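# Link pins up through chain joint, then cover plate

## Task

Turn the connecting link so its pins stand upright and pass through the chain's center joint, then seat the cover plate so it sits over both pins.

## Robot and tools

Robot: two arms, left_arm and right_arm, each ending in a two-finger gripper. The fingers extend along the gripper's +z axis and spread apart along its y axis. end_effector_position is the point between the finger pads, roughly 1 cm short of the tips.

Frames: the scene frame has its origin on the table surface midway between the nominal bases, +z up, +x out across the table, and left_arm on the +y side (image left/right do not match arm names). Calibrated bases in the scene frame: left_arm at (+0.004, +0.316, 0) m, quat_wxyz (1, 0, 0, 0); right_arm at (-0.046, -0.237, 0) m, quat_wxyz (1, 0, 0, 0.017). Both have +z up. Every hand position, quaternion, velocity and target, and any wrist camera pose, is expressed in that arm's own base frame, not the scene frame. Fixed cameras and the table use the scene frame. Reported hand poses can be a few centimetres off, worse at long reach.

The row: every arm command is one row of 16 numbers covering both arms, always all 16 even if one arm is idle: left_arm x, y, z (metres), qw, qx, qy, qz (w first), opening; then the same eight for right_arm. Position and quaternion are an absolute goal pose for that gripper in its arm's base frame. Opening runs from -1 (closed) to +1 (fully open, 0.093 m). To hold an arm still, resend the exact pose it last reported before it stopped, with its current opening; to keep orientation steady, resend the same quaternion rather than copying a drifted readback. Sending 0 as opening is a real command, so resend the present one to leave the fingers alone.

execute_actions(actions, cameras): actions is a list of actions; each action is a list of 1 to 15 rows, one row per 1/30 s step, and a short table repeats its last row to fill 15 steps. An action is rejected for both arms if any target lies more than 0.6 m from that gripper's starting position along any of the gripper's own axes; if the first action fails this against the latest state, or any action is malformed, the whole call is rejected. Each step the controller limits the command to 100 mm and 20 degrees from the measured pose, so a far goal may need several actions; the result's Hand target shows where each arm is actually headed. An empty actions list just reports state and images.

move(target, speed, blend, opening_speed, blocking, cameras): drives each gripper in a straight line from its Hand target toward the absolute pose in target (one 16-number row, or a list of up to 15 rows as waypoints; no 0.6 m limit). speed is m/s per arm path, 0.002 to 0.5, default 0.25 (rotation up to twice that in rad/s); one value or one per waypoint. blend (m) rounds corners at intermediate waypoints; 0 stops at each. opening_speed (at least 0.2 per second on the -1..+1 scale) makes finger changes gradual. Openings of the first row are sent at the start; those of later rows only once the arms arrive and rest. A move is capped at 10 s. blocking=false returns after about 0.5 s while the move continues; a new move replaces it. Paths ignore obstacles and the other arm, and the gripper can lag, stray or overshoot, especially when fast or near full reach. Avoid paths passing near an arm's own base; route around it. The result adds a move: line: done (within 10 mm and 2 degrees), off_target, moving, held or fault, plus limits (paced = command clipped, held = steps withheld). Done does not prove contact or no contact.

wait(seconds 0 to 10, cameras): lets time pass with last commands held; a running move keeps going. stop(cameras): brakes a running move; fast moves need room. zoom_image(camera, region): enlarges [x0, y0, x1, y1] pixels (at most 504 x 504) of the latest image from cam_high, cam_low, cam_left_wrist or cam_right_wrist. finished_scene(scene): give the current scene number; irreversible, and the goal must hold without the robot.

Results: end_effector_position and end_effector_quat_wxyz per arm, Hand target, Tool commands, Joint positions (last entry is finger gap in metres, bottoming at zero), Joint velocities ("within noise" means effectively still), Joint torques (offset, noisy; joints 1-3 wrap at ±28 N m), step readings of position for action calls, and grip_measured: +1 open, pads meet near -0.94, adding about 0.0208 per mm of object width. It keeps moving toward the command after the pads touch, so it barely reveals a grasp; keep sending the closing value to keep holding. Images: all four cameras at 672x504.

Joint limits (rad): waist -2.618..3.054, shoulder 0..3.142, elbow 0..3.142 (straight 2.901), wrist pitch and yaw -1.571..1.571, wrist roll -2.094..2.094.

Cautions: friction and gravity can leave the gripper low, short or tilted; check pose after each move and correct tilt. Tiny moves may not happen or may go sideways. Fast contact and targets deep past contact press hard. Do not let the grippers or wrist cameras collide (no safety check for that). Never release a moving part, drop parts, slam, or let anything leave the table. Parts may be nudged or tugged occasionally. Holding loads, stretched arms or unreachable goals heat motors: a MOTOR HOT line appears at 75 °C, at 90 °C the arm folds and stops working.

Each tool is called after ">>>" by a JSON object that holds its "name" and its "arguments", one argument or row to a line.

## Session

>>> {"name": "execute_actions", "arguments": {
  "actions": []
}}

Scene clock: 0.00 s.
left_arm: end_effector_position=(+0.3804, +0.0624, +0.0935) grip_measured=+1.000 end_effector_quat_wxyz=(+0.585, -0.128, +0.792, +0.118) | right_arm: end_effector_position=(+0.3863, -0.0518, +0.1010) grip_measured=+1.000 end_effector_quat_wxyz=(+0.587, +0.119, +0.797, -0.082)
Joint positions: left_arm=[0.025 1.585 0.34 0.935 -0.319 -0.062 0.093] | right_arm=[-0.027 1.543 0.365 0.866 0.249 0.089 0.093]
Joint velocities: within noise
Joint torques (N m): no reading
Heat: left arm: 33 °C; right arm: 37 °C.
Hand target: left_arm +0.3844, +0.0626, +0.1043; +0.599, -0.130, +0.782, +0.116 | right_arm +0.3866, -0.0517, +0.1009; +0.585, +0.119, +0.798, -0.082
Tool commands: left_gripper/opening=+1.0 right_gripper/opening=+1.0

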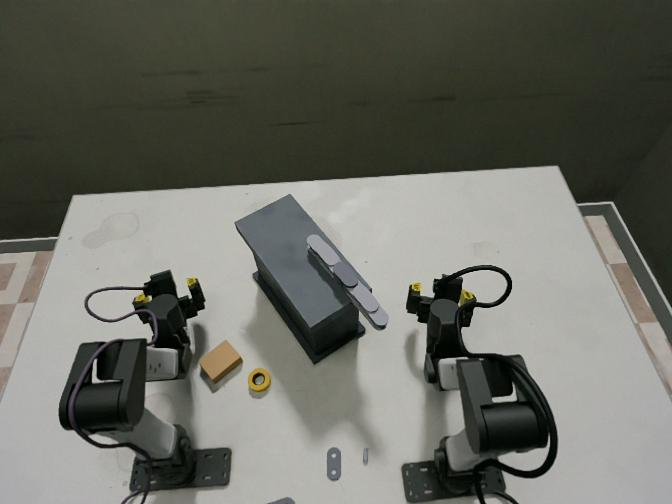

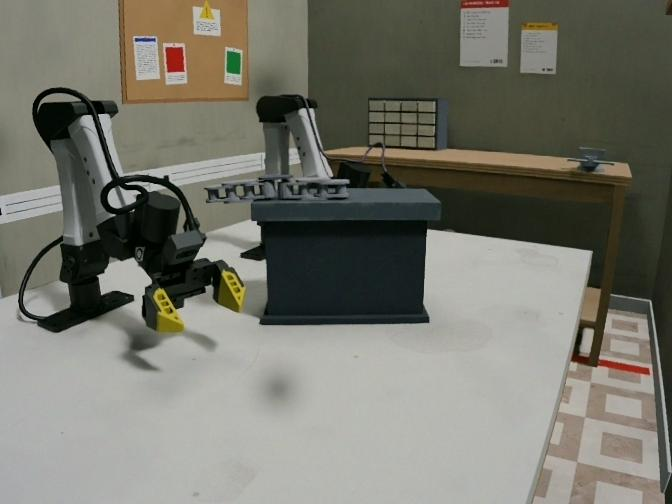

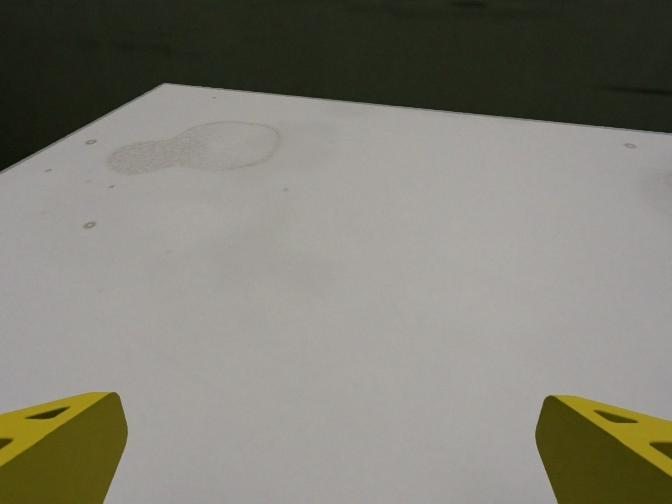

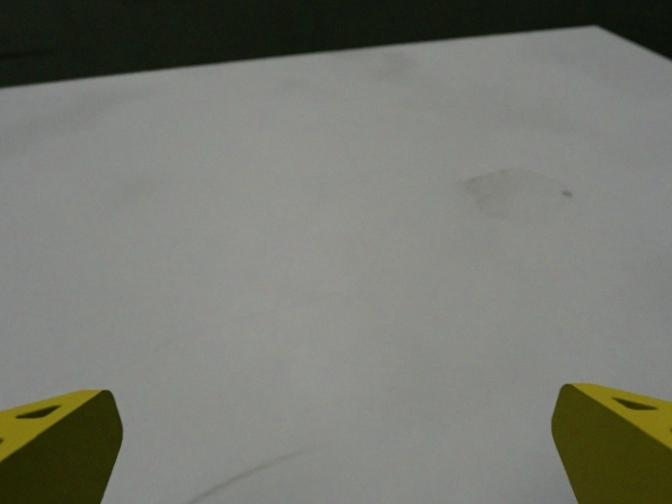

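>>> {"name": "zoom_image", "arguments": {
  "camera": "cam_high",
  "region": [280, 210, 420, 350]
}}

>>> {"name": "zoom_image", "arguments": {
  "camera": "cam_high",
  "region": [180, 330, 400, 504]
}}

>>> {"name": "zoom_image", "arguments": {
  "camera": "cam_low",
  "region": [190, 150, 450, 250]
}}

Scaled by 3.600 from the camera's 672x504 image, which has a finer 960x720 frame.

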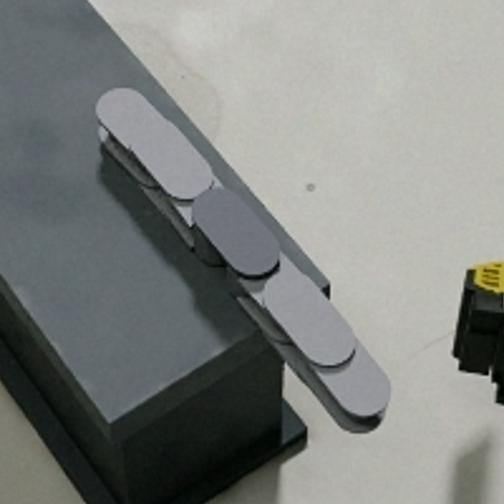

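Scaled by 2.291 from the camera's 672x504 image, which has a finer 960x720 frame.

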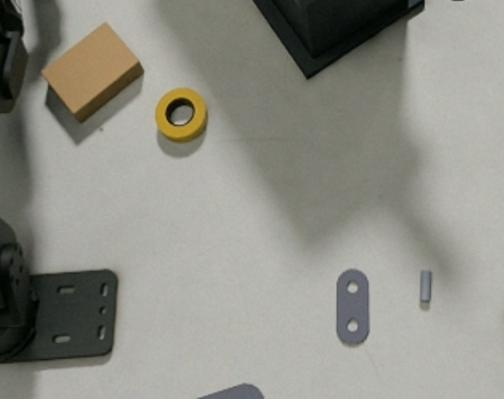

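Scaled by 1.938 from the camera's 672x504 image, which has a finer 960x720 frame.

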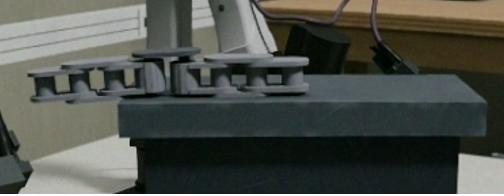

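>>> {"name": "move", "arguments": {
  "target": [
    [0.3804,0.0624,0.0935,0.585,-0.128,0.792,0.118,1,0.34,-0.03,0.33,0.587,0.119,0.797,-0.082,1],
    [0.3804,0.0624,0.0935,0.585,-0.128,0.792,0.118,1,0.321,0.186,0.38,0.217,-0.252,0.941,0.058,1]
  ],
  "blend": 0.05
}}

Scene clock: 52.50 s.
left_arm: end_effector_position=(+0.3803, +0.0624, +0.0932) grip_measured=+1.000 end_effector_quat_wxyz=(+0.584, -0.128, +0.793, +0.118) | right_arm: end_effector_position=(+0.3237, +0.1835, +0.3829) grip_measured=+1.000 end_effector_quat_wxyz=(+0.325, -0.237, +0.912, +0.081)
Joint positions: left_arm=[0.025 1.585 0.34 0.934 -0.319 -0.062 0.093] | right_arm=[0.522 1.727 2.381 -1.542 0.015 0.009 0.093]
Joint velocities: within noise
Joint torques (N m): left_arm=[-0.18 -5.45 4.63 2.01 -0.07 -0.16] | right_arm=[0.24 -5.16 6.49 1.45 -0.14 -0.08]
Heat: left arm: 39 °C; right arm: 39 °C.
Hand target: left_arm +0.3804, +0.0625, +0.0936; +0.585, -0.128, +0.792, +0.118 | right_arm +0.3209, +0.1859, +0.3795; +0.314, -0.245, +0.914, +0.083
Off the commanded pose: left_arm 0.000 m, 0 deg | right_arm 0.005 m, 13 deg.
joint sent to its limit (right arm) — joint 4 (wrist pitch), lower limit. The joint targets are off in orientation, not in position.
move: off_target (right_arm)
camera_calibration:
cam_left_wrist: T_world_to_cam=[[0.337015, -0.941288, -0.0199447, -0.0663321], [-0.618596, -0.205411, -0.758383, 0.358635], [0.70976, 0.267925, -0.651504, -0.144534], [0, 0, 0, 1]] pos_world=[0.34679, 0.0499541, 0.176496]
cam_right_wrist: T_world_to_cam=[[0.474364, -0.880213, 0.0142513, 0.00252987], [-0.854839, -0.464436, -0.231407, 0.487782], [0.210307, 0.0975888, -0.972753, 0.367875], [0, 0, 0, 1]] pos_world=[0.338408, 0.19287, 0.470691]

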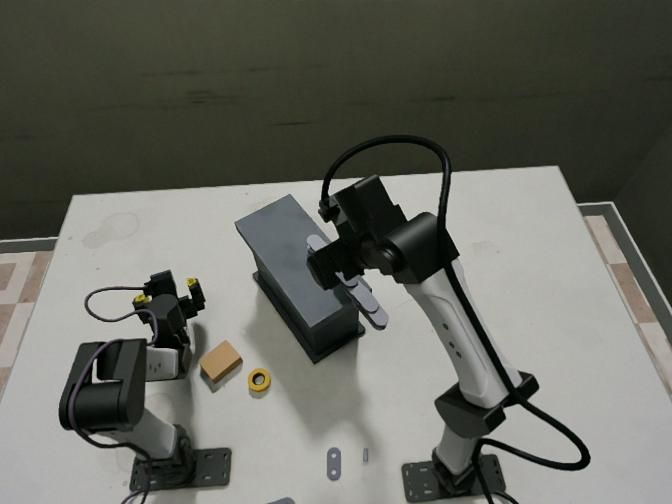

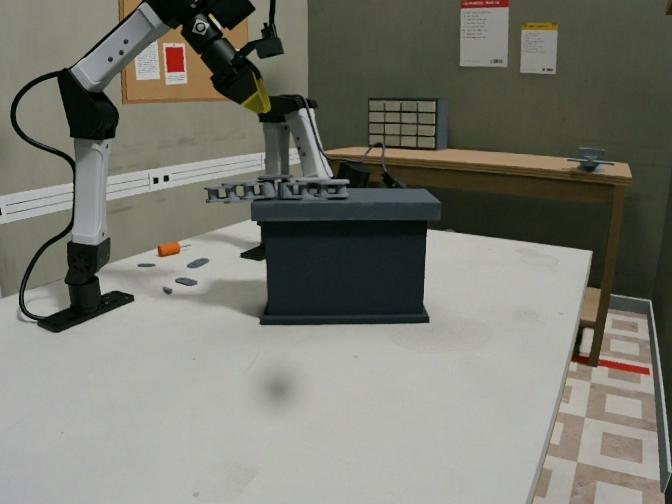

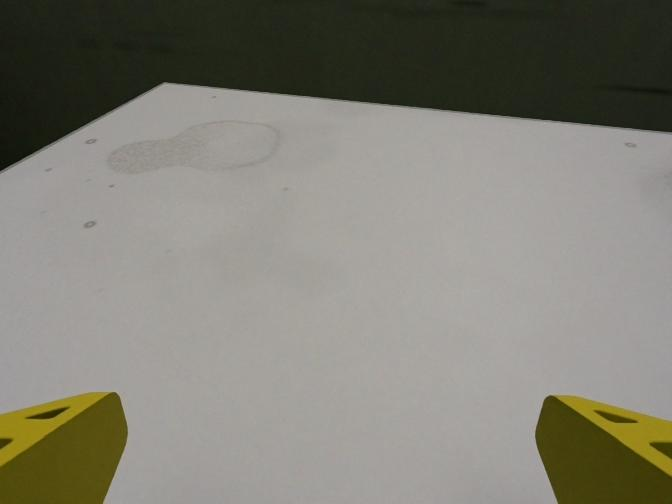

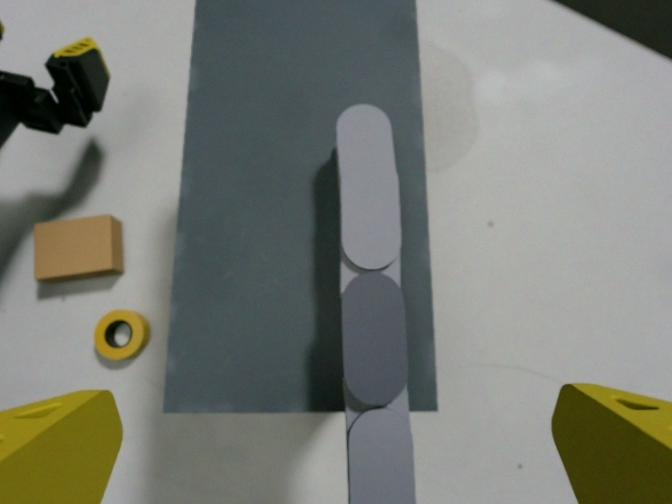

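>>> {"name": "zoom_image", "arguments": {
  "camera": "cam_right_wrist",
  "region": [240, 60, 500, 504]
}}

>>> {"name": "zoom_image", "arguments": {
  "camera": "cam_low",
  "region": [200, 165, 360, 215]
}}

>>> {"name": "zoom_image", "arguments": {
  "camera": "cam_low",
  "region": [120, 220, 240, 310]
}}

Scaled by 1.135 from the camera's 672x504 image, which has a finer 960x720 frame.

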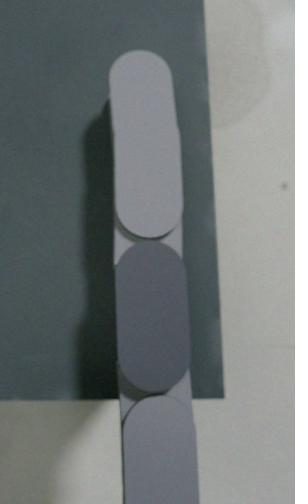

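Scaled by 3.150 from the camera's 672x504 image, which has a finer 960x720 frame.

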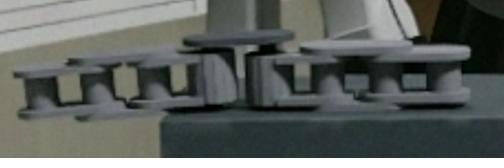

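Scaled by 4.200 from the camera's 672x504 image, which has a finer 960x720 frame.

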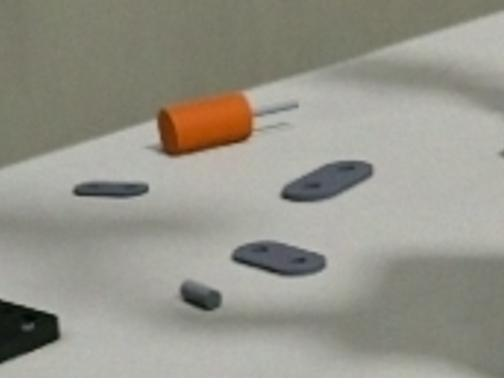

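>>> {"name": "move", "arguments": {
  "target": [
    [0.2,-0.12,0.25,0.483,0.224,0.837,-0.129,1,0.28,0.1,0.34,0.568,-0.421,0.568,0.421,1],
    [0.0,-0.25,0.22,0.183,0.683,0.683,-0.183,1,0.30,0.043,0.27,0.568,-0.421,0.568,0.421,1]
  ],
  "blend": 0.05
}}

Scene clock: 108.50 s.
left_arm: end_effector_position=(+0.0048, -0.2447, +0.2091) grip_measured=+1.000 end_effector_quat_wxyz=(+0.179, +0.678, +0.693, -0.169) | right_arm: end_effector_position=(+0.2995, +0.0459, +0.2739) grip_measured=+1.000 end_effector_quat_wxyz=(+0.597, -0.380, +0.596, +0.379)
Joint positions: left_arm=[-1.562 1.054 1.133 -1.152 -0.016 -0.009 0.093] | right_arm=[-0.437 1.312 0.909 -0.416 -1.571 -0.82 0.093]
Joint velocities: within noise
Joint torques (N m): left_arm=[-0.99 -1.5 8.83 1.26 0.13 -0.04] | right_arm=[-1.03 -3.15 6.42 1.34 -0.6 -0.01]
Heat: left arm: 40 °C; right arm: 41 °C.
Hand target: left_arm +0.0001, -0.2498, +0.2200; +0.183, +0.683, +0.683, -0.183 | right_arm +0.3003, +0.0436, +0.2700; +0.598, -0.378, +0.596, +0.380
Off the commanded pose: left_arm 0.013 m, 2 deg | right_arm 0.005 m, 8 deg.
joint sent to its limit (right arm) — joint 5 (wrist yaw), lower limit. The joint targets are off in orientation, not in position.
move: off_target (left_arm, right_arm)
camera_calibration:
cam_left_wrist: T_world_to_cam=[[-0.999451, -0.0327379, 0.0050902, -0.00305454], [-0.0330452, 0.996087, -0.0819654, 0.300863], [-0.0023869, -0.0820886, -0.996622, 0.269699], [0, 0, 0, 1]] pos_world=[0.00753294, -0.277646, 0.293464]
cam_right_wrist: T_world_to_cam=[[0.89978, -0.436342, -0.00142859, -0.249013], [-0.190874, -0.390652, -0.900532, 0.359054], [0.392382, 0.810553, -0.434788, 0.0457257], [0, 0, 0, 1]] pos_world=[0.274649, -0.00545254, 0.342865]

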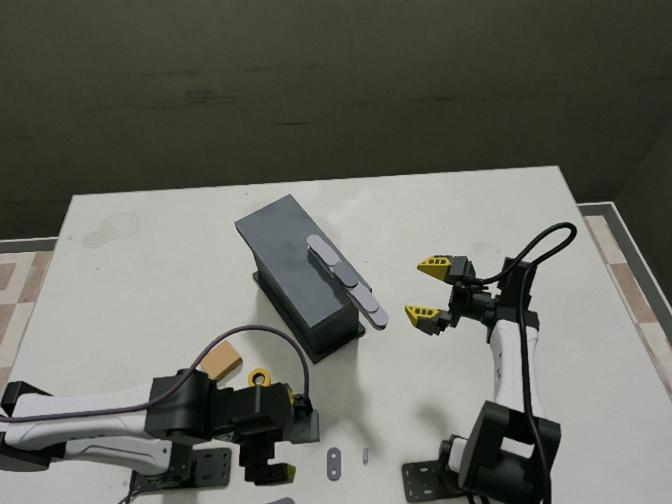

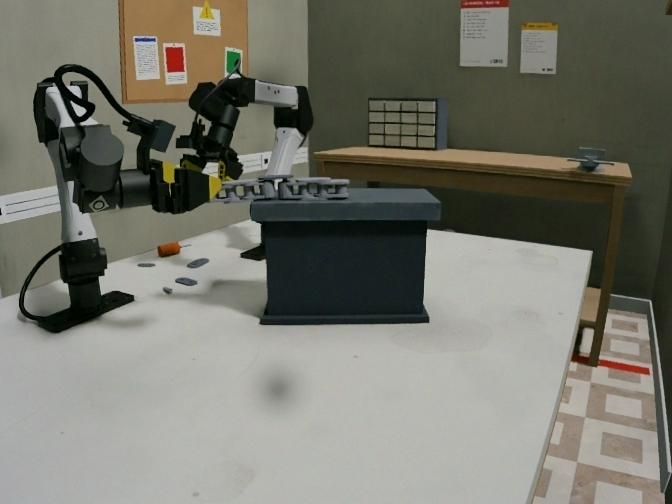

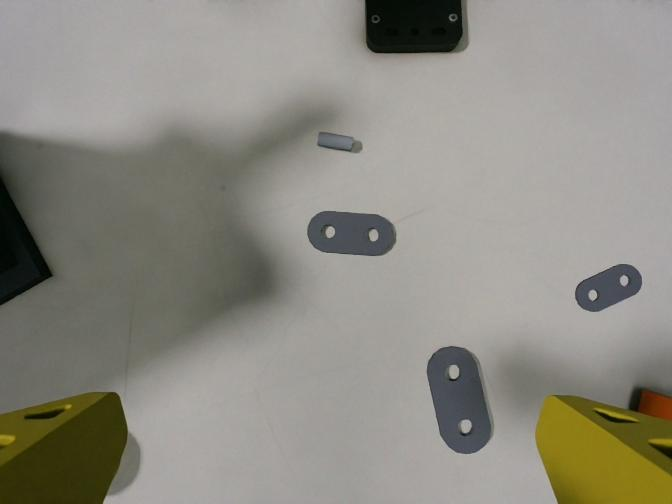

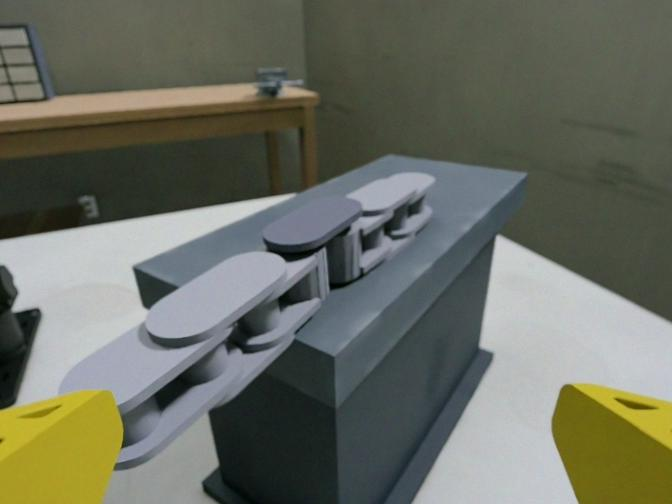

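>>> {"name": "zoom_image", "arguments": {
  "camera": "cam_right_wrist",
  "region": [200, 140, 460, 340]
}}

>>> {"name": "zoom_image", "arguments": {
  "camera": "cam_left_wrist",
  "region": [280, 100, 672, 504]
}}

Scaled by 1.938 from the camera's 672x504 image, which has a finer 960x720 frame.

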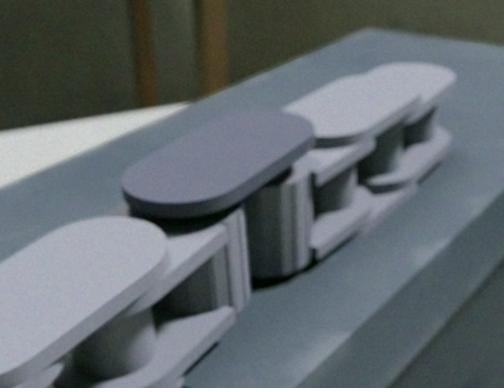

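Scaled by 1.248 from the camera's 672x504 image, which has a finer 960x720 frame.

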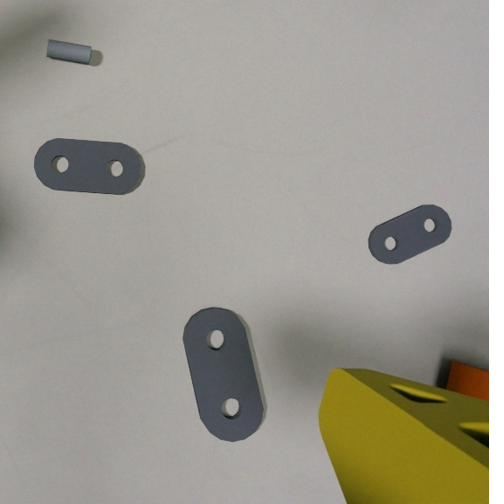

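>>> {"name": "move", "arguments": {
  "target": [
    [0.0,-0.25,0.22,0.183,0.683,0.683,-0.183,1,0.24,-0.03,0.29,0.6814,-0.1889,0.6814,0.1889,1],
    [0.0,-0.25,0.22,0.183,0.683,0.683,-0.183,1,0.185,0.068,0.25,0.3482,0.3482,0.6154,0.6154,1]
  ],
  "blend": 0.02
}}

Scene clock: 247.73 s.
left_arm: end_effector_position=(+0.0046, -0.2445, +0.2090) grip_measured=+1.000 end_effector_quat_wxyz=(+0.179, +0.678, +0.693, -0.168) | right_arm: end_effector_position=(+0.1845, +0.0685, +0.2573) grip_measured=+1.000 end_effector_quat_wxyz=(+0.359, +0.334, +0.617, +0.615)
Joint positions: left_arm=[-1.562 1.054 1.133 -1.153 -0.015 -0.008 0.093] | right_arm=[-0.437 0.026 0.339 -0.286 -0.982 1.562 0.093]
Joint velocities: within noise
Joint torques (N m): left_arm=[-0.99 -1.47 8.83 1.26 0.14 -0.08] | right_arm=[0.54 2.4 5.59 1.67 0.08 0.02]
Heat: left arm: 41 °C; right arm: 40 °C.
Hand target: left_arm +0.0001, -0.2497, +0.2199; +0.183, +0.683, +0.683, -0.183 | right_arm +0.1852, +0.0681, +0.2501; +0.348, +0.348, +0.616, +0.615
Off the commanded pose: left_arm 0.013 m, 2 deg | right_arm 0.007 m, 2 deg.
move: off_target (left_arm)
camera_calibration:
cam_left_wrist: T_world_to_cam=[[-0.999483, -0.0317082, 0.00537885, -0.00298703], [-0.0320405, 0.996184, -0.081186, 0.300547], [-0.00278405, -0.0813163, -0.996684, 0.269826], [0, 0, 0, 1]] pos_world=[0.00739541, -0.277554, 0.293347]
cam_right_wrist: T_world_to_cam=[[0.0153079, -0.0237562, -0.999601, 0.256048], [-0.838459, 0.544355, -0.0257771, 0.161289], [0.54475, 0.838519, -0.0115856, -0.0735514], [0, 0, 0, 1]] pos_world=[0.171382, -0.0200415, 0.259251]

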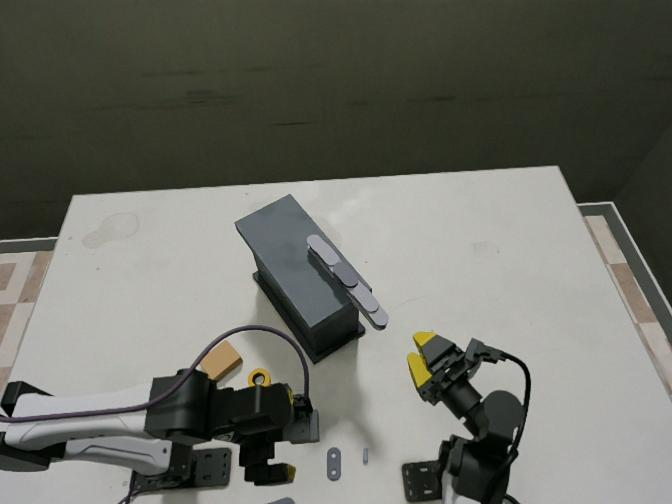

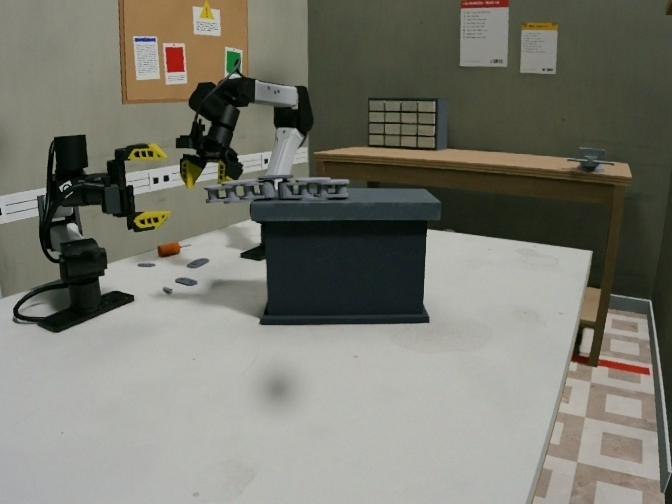

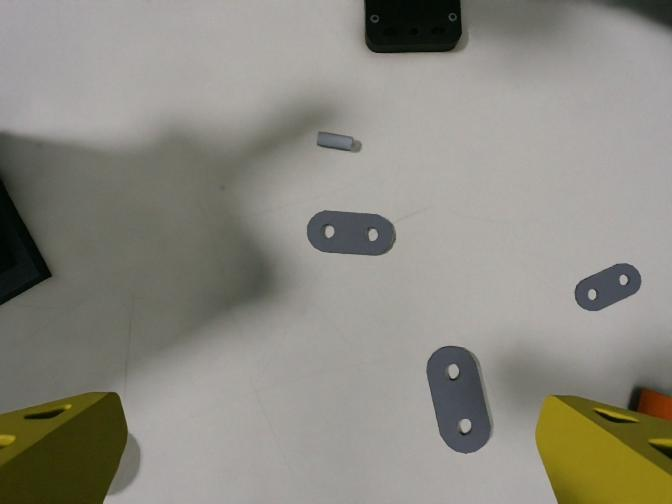

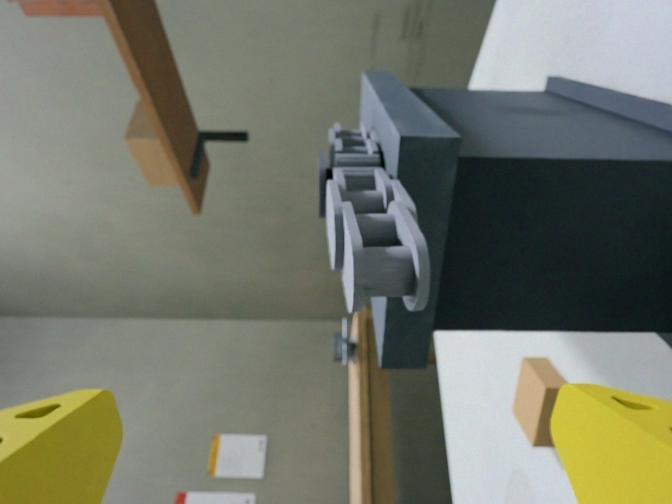

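>>> {"name": "zoom_image", "arguments": {
  "camera": "cam_right_wrist",
  "region": [280, 50, 500, 380]
}}

Scaled by 1.527 from the camera's 672x504 image, which has a finer 960x720 frame.

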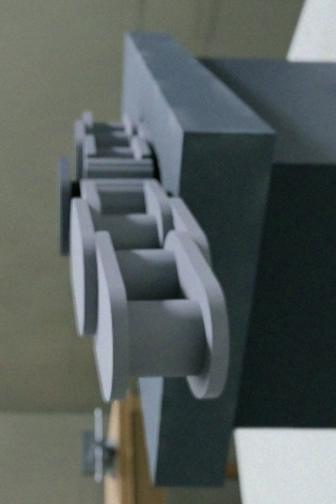

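>>> {"name": "move", "arguments": {
  "target": [0.0,-0.25,0.22,0.183,0.683,0.683,-0.183,1,0.282,0.129,0.235,0.3482,0.3482,0.6154,0.6154,1],
  "speed": 0.1
}}

Scene clock: 268.63 s.
left_arm: end_effector_position=(+0.0046, -0.2445, +0.2090) grip_measured=+1.000 end_effector_quat_wxyz=(+0.179, +0.678, +0.693, -0.168) | right_arm: end_effector_position=(+0.2815, +0.1283, +0.2358) grip_measured=+1.000 end_effector_quat_wxyz=(+0.349, +0.345, +0.618, +0.615)
Joint positions: left_arm=[-1.562 1.054 1.133 -1.153 -0.015 -0.008 0.093] | right_arm=[0.29 0.728 0.275 0.452 -0.254 1.563 0.093]
Joint velocities: within noise
Joint torques (N m): left_arm=[-0.99 -1.48 8.83 1.26 0.14 -0.07] | right_arm=[0.23 0.2 7.95 2.34 0.12 0.05]
Heat: left arm: 41 °C; right arm: 40 °C.
Hand target: left_arm +0.0001, -0.2497, +0.2199; +0.183, +0.683, +0.683, -0.183 | right_arm +0.2820, +0.1290, +0.2349; +0.348, +0.348, +0.616, +0.615
Off the commanded pose: left_arm 0.013 m, 2 deg | right_arm 0.001 m, 0 deg.
move: off_target (left_arm)
camera_calibration:
cam_left_wrist: T_world_to_cam=[[-0.999483, -0.0317082, 0.00537885, -0.00298703], [-0.0320405, 0.996184, -0.081186, 0.300547], [-0.00278405, -0.0813163, -0.996684, 0.269826], [0, 0, 0, 1]] pos_world=[0.00739541, -0.277554, 0.293347]
cam_right_wrist: T_world_to_cam=[[-0.0104045, -0.0112317, -0.999883, 0.240222], [-0.838345, 0.545135, 0.00260011, 0.202653], [0.545041, 0.838273, -0.0150879, -0.176051], [0, 0, 0, 1]] pos_world=[0.268347, 0.0398034, 0.237011]

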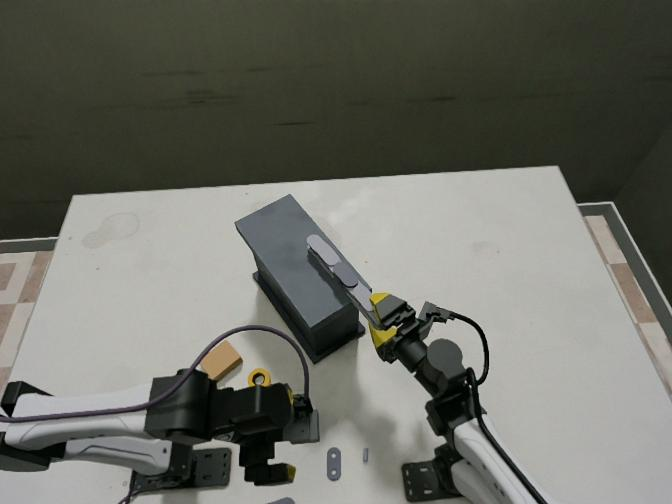

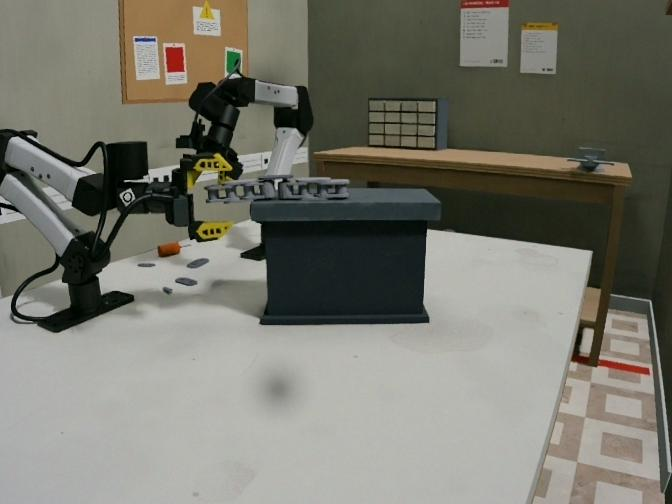

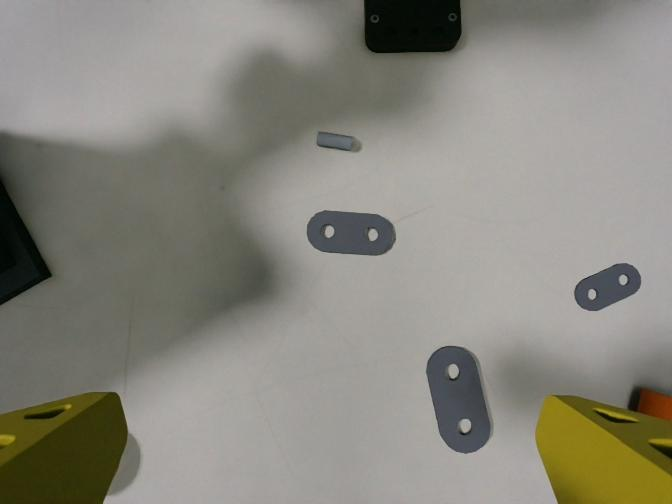

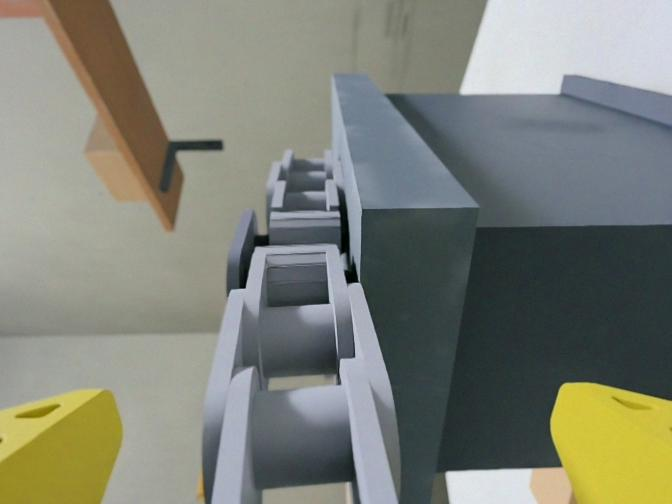

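>>> {"name": "zoom_image", "arguments": {
  "camera": "cam_right_wrist",
  "region": [180, 130, 430, 400]
}}

>>> {"name": "zoom_image", "arguments": {
  "camera": "cam_low",
  "region": [180, 140, 360, 250]
}}

Scaled by 1.867 from the camera's 672x504 image, which has a finer 960x720 frame.

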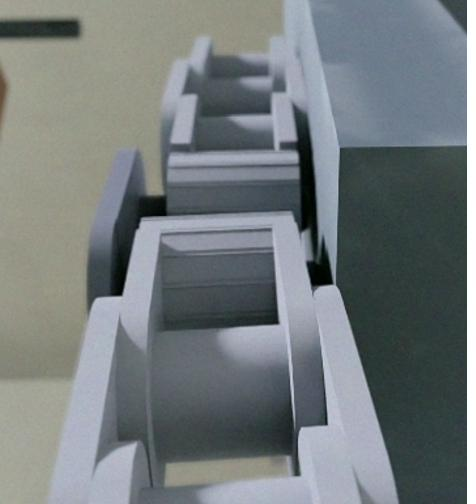

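Scaled by 2.800 from the camera's 672x504 image, which has a finer 960x720 frame.

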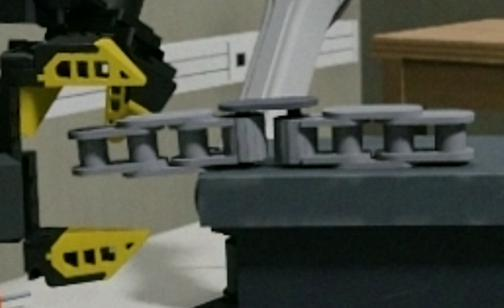

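>>> {"name": "move", "arguments": {
  "target": [
    [0.0,-0.25,0.22,0.183,0.683,0.683,-0.183,1,0.282,0.129,0.240,0.3482,0.3482,0.6154,0.6154,1],
    [0.0,-0.25,0.22,0.183,0.683,0.683,-0.183,1,0.282,0.129,0.240,0.3482,0.3482,0.6154,0.6154,-0.55]
  ],
  "speed": 0.1,
  "opening_speed": 0.8
}}

Scene clock: 285.80 s.
left_arm: end_effector_position=(+0.0046, -0.2445, +0.2090) grip_measured=+1.000 end_effector_quat_wxyz=(+0.179, +0.678, +0.693, -0.168) | right_arm: end_effector_position=(+0.2815, +0.1281, +0.2432) grip_measured=-0.351 end_effector_quat_wxyz=(+0.356, +0.339, +0.611, +0.621)
Joint positions: left_arm=[-1.562 1.054 1.133 -1.153 -0.015 -0.008 0.093] | right_arm=[0.29 0.725 0.28 0.469 -0.253 1.563 0.028]
Joint velocities: within noise
Joint torques (N m): left_arm=[-0.98 -1.47 8.83 1.25 0.14 -0.08] | right_arm=[0.23 -0.29 9.02 1.86 0.08 0.04]
Heat: left arm: 42 °C; right arm: 41 °C.
Hand target: left_arm +0.0001, -0.2497, +0.2199; +0.183, +0.683, +0.683, -0.183 | right_arm +0.2819, +0.1290, +0.2400; +0.348, +0.348, +0.615, +0.616
Off the commanded pose: left_arm 0.013 m, 2 deg | right_arm 0.003 m, 2 deg.
move: off_target (left_arm)
camera_calibration:
cam_left_wrist: T_world_to_cam=[[-0.999483, -0.0317082, 0.00537885, -0.00298703], [-0.0320405, 0.996184, -0.081186, 0.300547], [-0.00278405, -0.0813163, -0.996684, 0.269826], [0, 0, 0, 1]] pos_world=[0.00739541, -0.277554, 0.293347]
cam_right_wrist: T_world_to_cam=[[0.0135039, -0.00368341, -0.999902, 0.239851], [-0.837386, 0.54645, -0.0133221, 0.206207], [0.546445, 0.837484, 0.00429479, -0.180727], [0, 0, 0, 1]] pos_world=[0.268194, 0.0395578, 0.243351]

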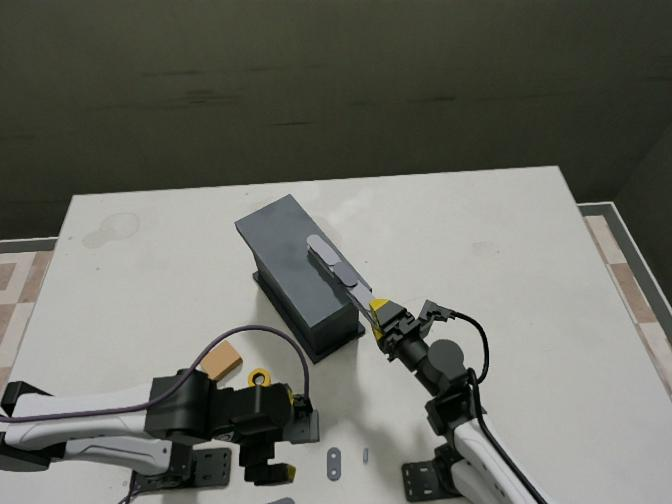

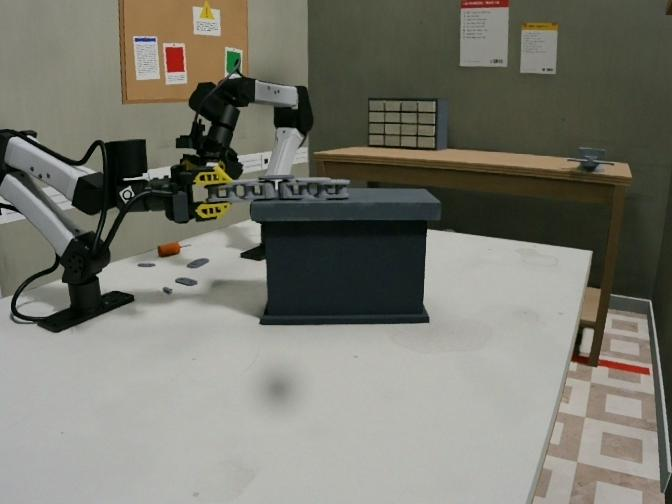

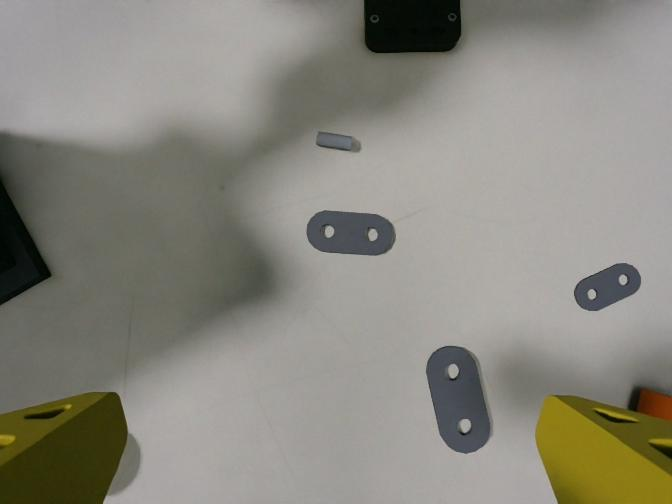

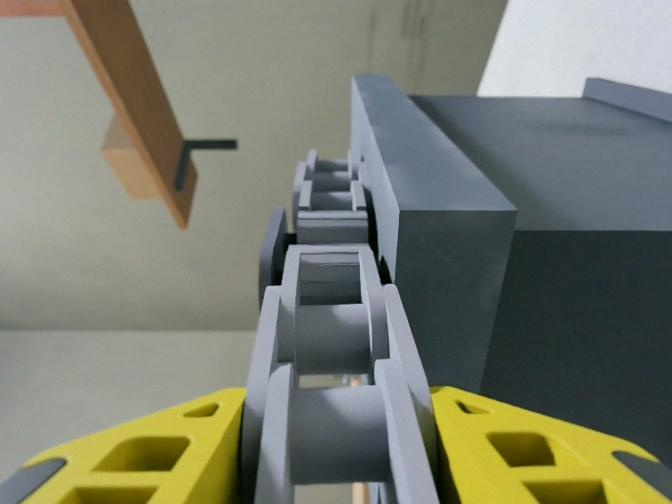

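>>> {"name": "move", "arguments": {
  "target": [0.0,-0.25,0.22,0.183,0.683,0.683,-0.183,1,0.282,0.129,0.270,0.3482,0.3482,0.6154,0.6154,-0.55],
  "speed": 0.06
}}

>>> {"name": "zoom_image", "arguments": {
  "camera": "cam_low",
  "region": [180, 140, 360, 250]
}}

Scene clock: 290.40 s.
left_arm: end_effector_position=(+0.0046, -0.2445, +0.2090) grip_measured=+1.000 end_effector_quat_wxyz=(+0.179, +0.678, +0.693, -0.168) | right_arm: end_effector_position=(+0.2824, +0.1284, +0.2492) grip_measured=-0.351 end_effector_quat_wxyz=(+0.338, +0.357, +0.630, +0.602)
Joint positions: left_arm=[-1.562 1.054 1.133 -1.153 -0.015 -0.008 0.093] | right_arm=[0.29 0.708 0.371 0.288 -0.253 1.563 0.028]
Joint velocities: within noise
Joint torques (N m): left_arm=[-0.99 -1.5 8.83 1.26 0.14 -0.08] | right_arm=[0.31 -1.42 11.22 2.29 0.09 -0.04]
Heat: left arm: 42 °C; right arm: 41 °C.
Hand target: left_arm +0.0001, -0.2497, +0.2199; +0.183, +0.683, +0.683, -0.183 | right_arm +0.2813, +0.1287, +0.2697; +0.348, +0.348, +0.615, +0.616
Off the commanded pose: left_arm 0.013 m, 2 deg | right_arm 0.021 m, 3 deg.
move: off_target (left_arm, right_arm)
camera_calibration:
cam_left_wrist: T_world_to_cam=[[-0.999483, -0.0317082, 0.00537885, -0.00298703], [-0.0320405, 0.996184, -0.081186, 0.300547], [-0.00278405, -0.0813163, -0.996684, 0.269826], [0, 0, 0, 1]] pos_world=[0.00739541, -0.277554, 0.293347]
cam_right_wrist: T_world_to_cam=[[-0.057365, -0.0248558, -0.998044, 0.268119], [-0.836636, 0.546674, 0.034473, 0.194788], [0.544748, 0.836977, -0.0521552, -0.166912], [0, 0, 0, 1]] pos_world=[0.269272, 0.03988, 0.252175]

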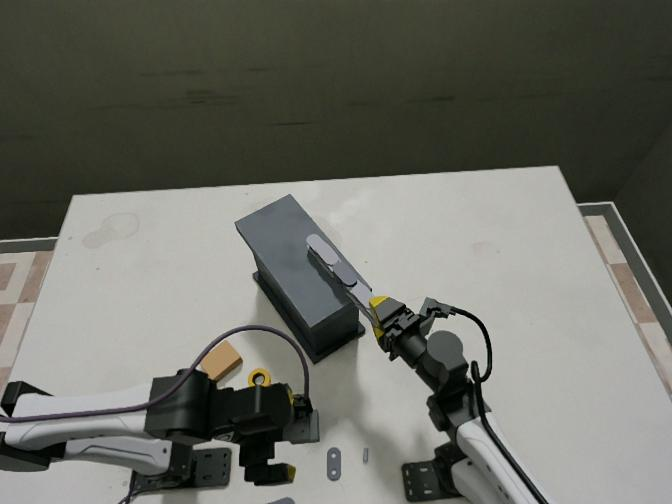

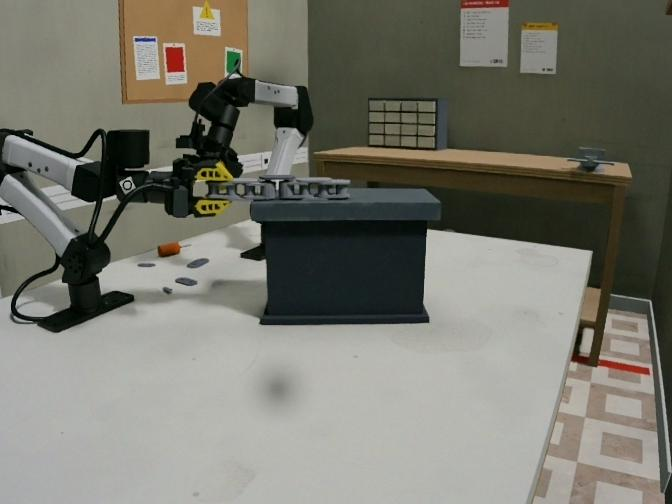

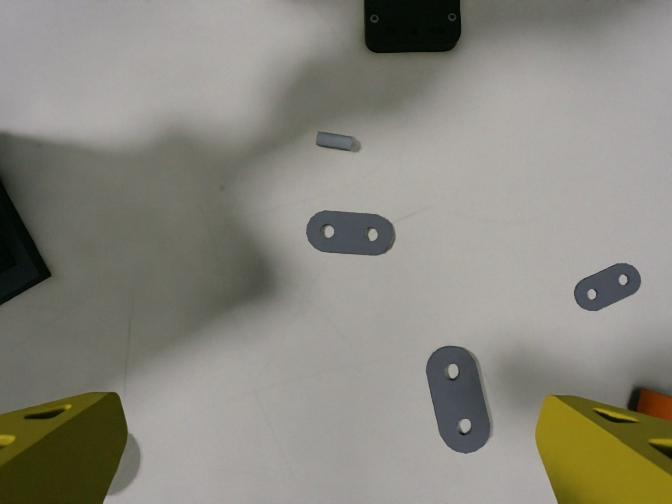

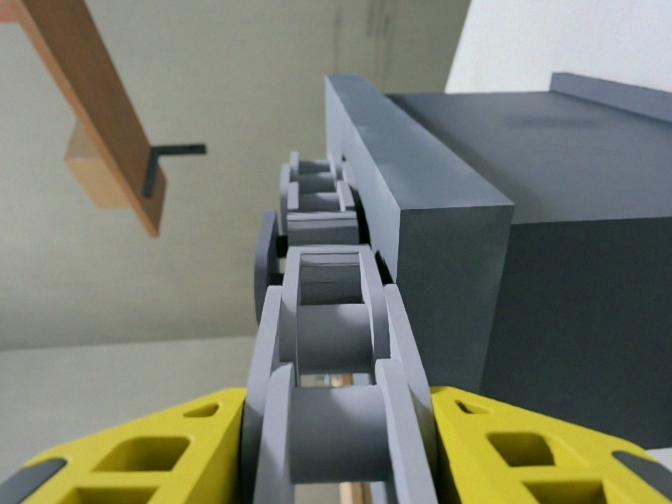

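Scaled by 2.800 from the camera's 672x504 image, which has a finer 960x720 frame.

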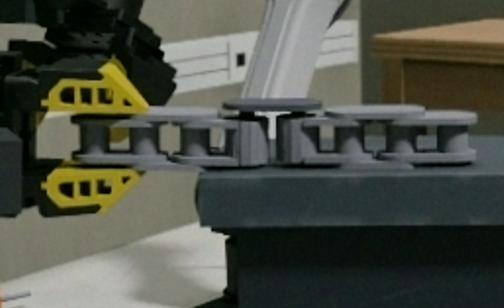

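>>> {"name": "move", "arguments": {
  "target": [0.0,-0.25,0.22,0.183,0.683,0.683,-0.183,1,0.282,0.129,0.30,0.3482,0.3482,0.6154,0.6154,-0.55],
  "speed": 0.06,
  "cameras": ["cam_low","cam_right_wrist"]
}}

>>> {"name": "zoom_image", "arguments": {
  "camera": "cam_low",
  "region": [180, 140, 360, 250]
}}

Scene clock: 300.97 s.
left_arm: end_effector_position=(+0.0046, -0.2445, +0.2090) grip_measured=+1.000 end_effector_quat_wxyz=(+0.179, +0.678, +0.693, -0.168) | right_arm: end_effector_position=(+0.2821, +0.1280, +0.2607) grip_measured=-0.350 end_effector_quat_wxyz=(+0.323, +0.372, +0.644, +0.585)
Joint positions: left_arm=[-1.562 1.054 1.133 -1.153 -0.015 -0.008 0.093] | right_arm=[0.29 0.705 0.474 0.121 -0.251 1.563 0.028]
Joint velocities: within noise
Joint torques (N m): left_arm=[-0.99 -1.48 8.83 1.25 0.14 -0.08] | right_arm=[0.29 -2.21 12.4 2.75 0.04 0.01]
Heat: left arm: 42 °C; right arm: 43 °C.
Hand target: left_arm +0.0001, -0.2497, +0.2199; +0.183, +0.683, +0.683, -0.183 | right_arm +0.2795, +0.1280, +0.2993; +0.348, +0.348, +0.615, +0.616
Off the commanded pose: left_arm 0.013 m, 2 deg | right_arm 0.039 m, 6 deg.
move: off_target (left_arm, right_arm)
camera_calibration:
cam_right_wrist: T_world_to_cam=[[-0.115602, -0.042234, -0.992397, 0.296726], [-0.832642, 0.548895, 0.0736327, 0.182679], [0.541612, 0.834824, -0.0986191, -0.152545], [0, 0, 0, 1]] pos_world=[0.269028, 0.0396082, 0.265976]
Images, in order (width x height): cam_low 672x504, cam_right_wrist 672x504.

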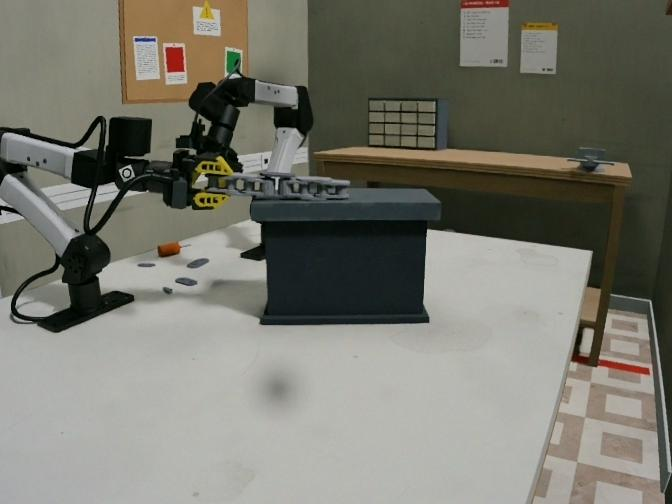

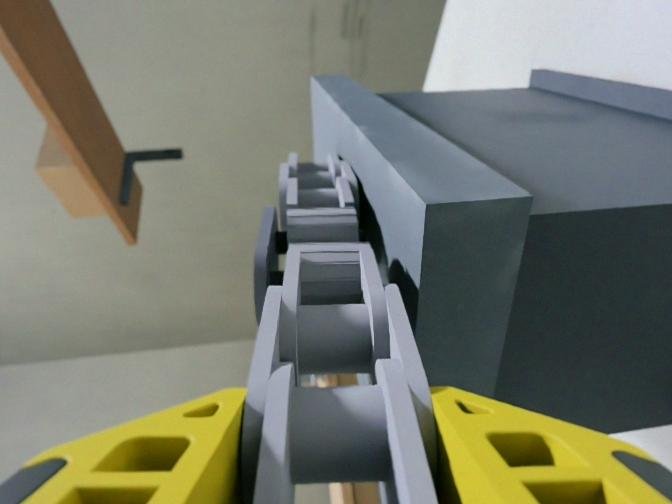

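Scaled by 2.800 from the camera's 672x504 image, which has a finer 960x720 frame.

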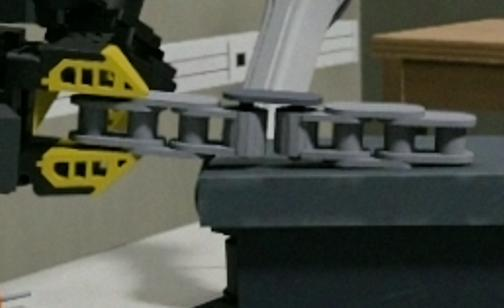

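>>> {"name": "move", "arguments": {
  "target": [0.0,-0.25,0.22,0.183,0.683,0.683,-0.183,1,0.272,0.123,0.35,0.3482,0.3482,0.6154,0.6154,-0.65],
  "speed": 0.08,
  "cameras": ["cam_low","cam_right_wrist"]
}}

>>> {"name": "zoom_image", "arguments": {
  "camera": "cam_low",
  "region": [180, 140, 360, 250]
}}

Scene clock: 308.27 s.
left_arm: end_effector_position=(+0.0046, -0.2445, +0.2090) grip_measured=+1.000 end_effector_quat_wxyz=(+0.179, +0.678, +0.693, -0.168) | right_arm: end_effector_position=(+0.2727, +0.1229, +0.2970) grip_measured=-0.350 end_effector_quat_wxyz=(+0.312, +0.386, +0.654, +0.571)
Joint positions: left_arm=[-1.562 1.054 1.133 -1.153 -0.015 -0.008 0.093] | right_arm=[0.283 0.686 0.661 -0.134 -0.252 1.563 0.028]
Joint velocities: within noise
Joint torques (N m): left_arm=[-1.01 -1.5 8.83 1.26 0.14 -0.08] | right_arm=[-0.79 -2.29 13.24 3.17 -0.19 -0.01]
Heat: left arm: 42 °C; right arm: 45 °C.
Hand target: left_arm +0.0001, -0.2497, +0.2199; +0.183, +0.683, +0.683, -0.183 | right_arm +0.2670, +0.1213, +0.3482; +0.348, +0.348, +0.616, +0.615
Off the commanded pose: left_arm 0.013 m, 2 deg | right_arm 0.053 m, 9 deg.
move: off_target (left_arm, right_arm)
camera_calibration:
cam_right_wrist: T_world_to_cam=[[-0.161931, -0.0547201, -0.985284, 0.343546], [-0.824491, 0.556119, 0.104619, 0.1627], [0.542211, 0.829299, -0.135169, -0.128282], [0, 0, 0, 1]] pos_world=[0.259331, 0.034702, 0.304129]
Images, in order (width x height): cam_low 672x504, cam_right_wrist 672x504.

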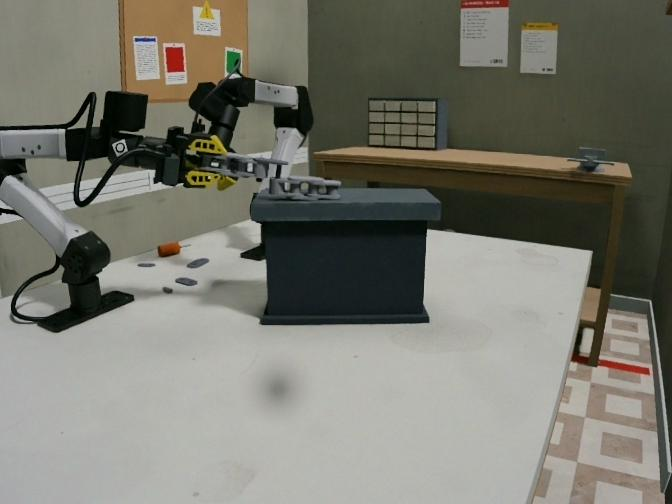

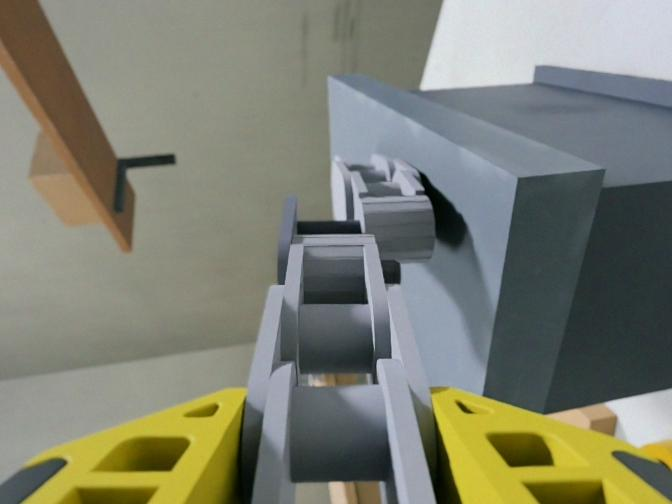

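Scaled by 2.800 from the camera's 672x504 image, which has a finer 960x720 frame.

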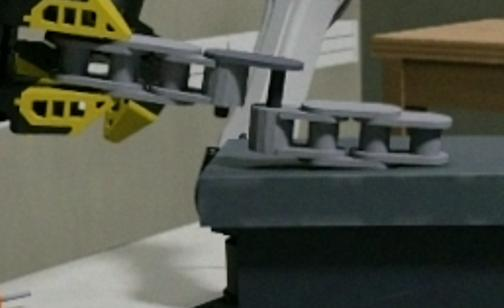

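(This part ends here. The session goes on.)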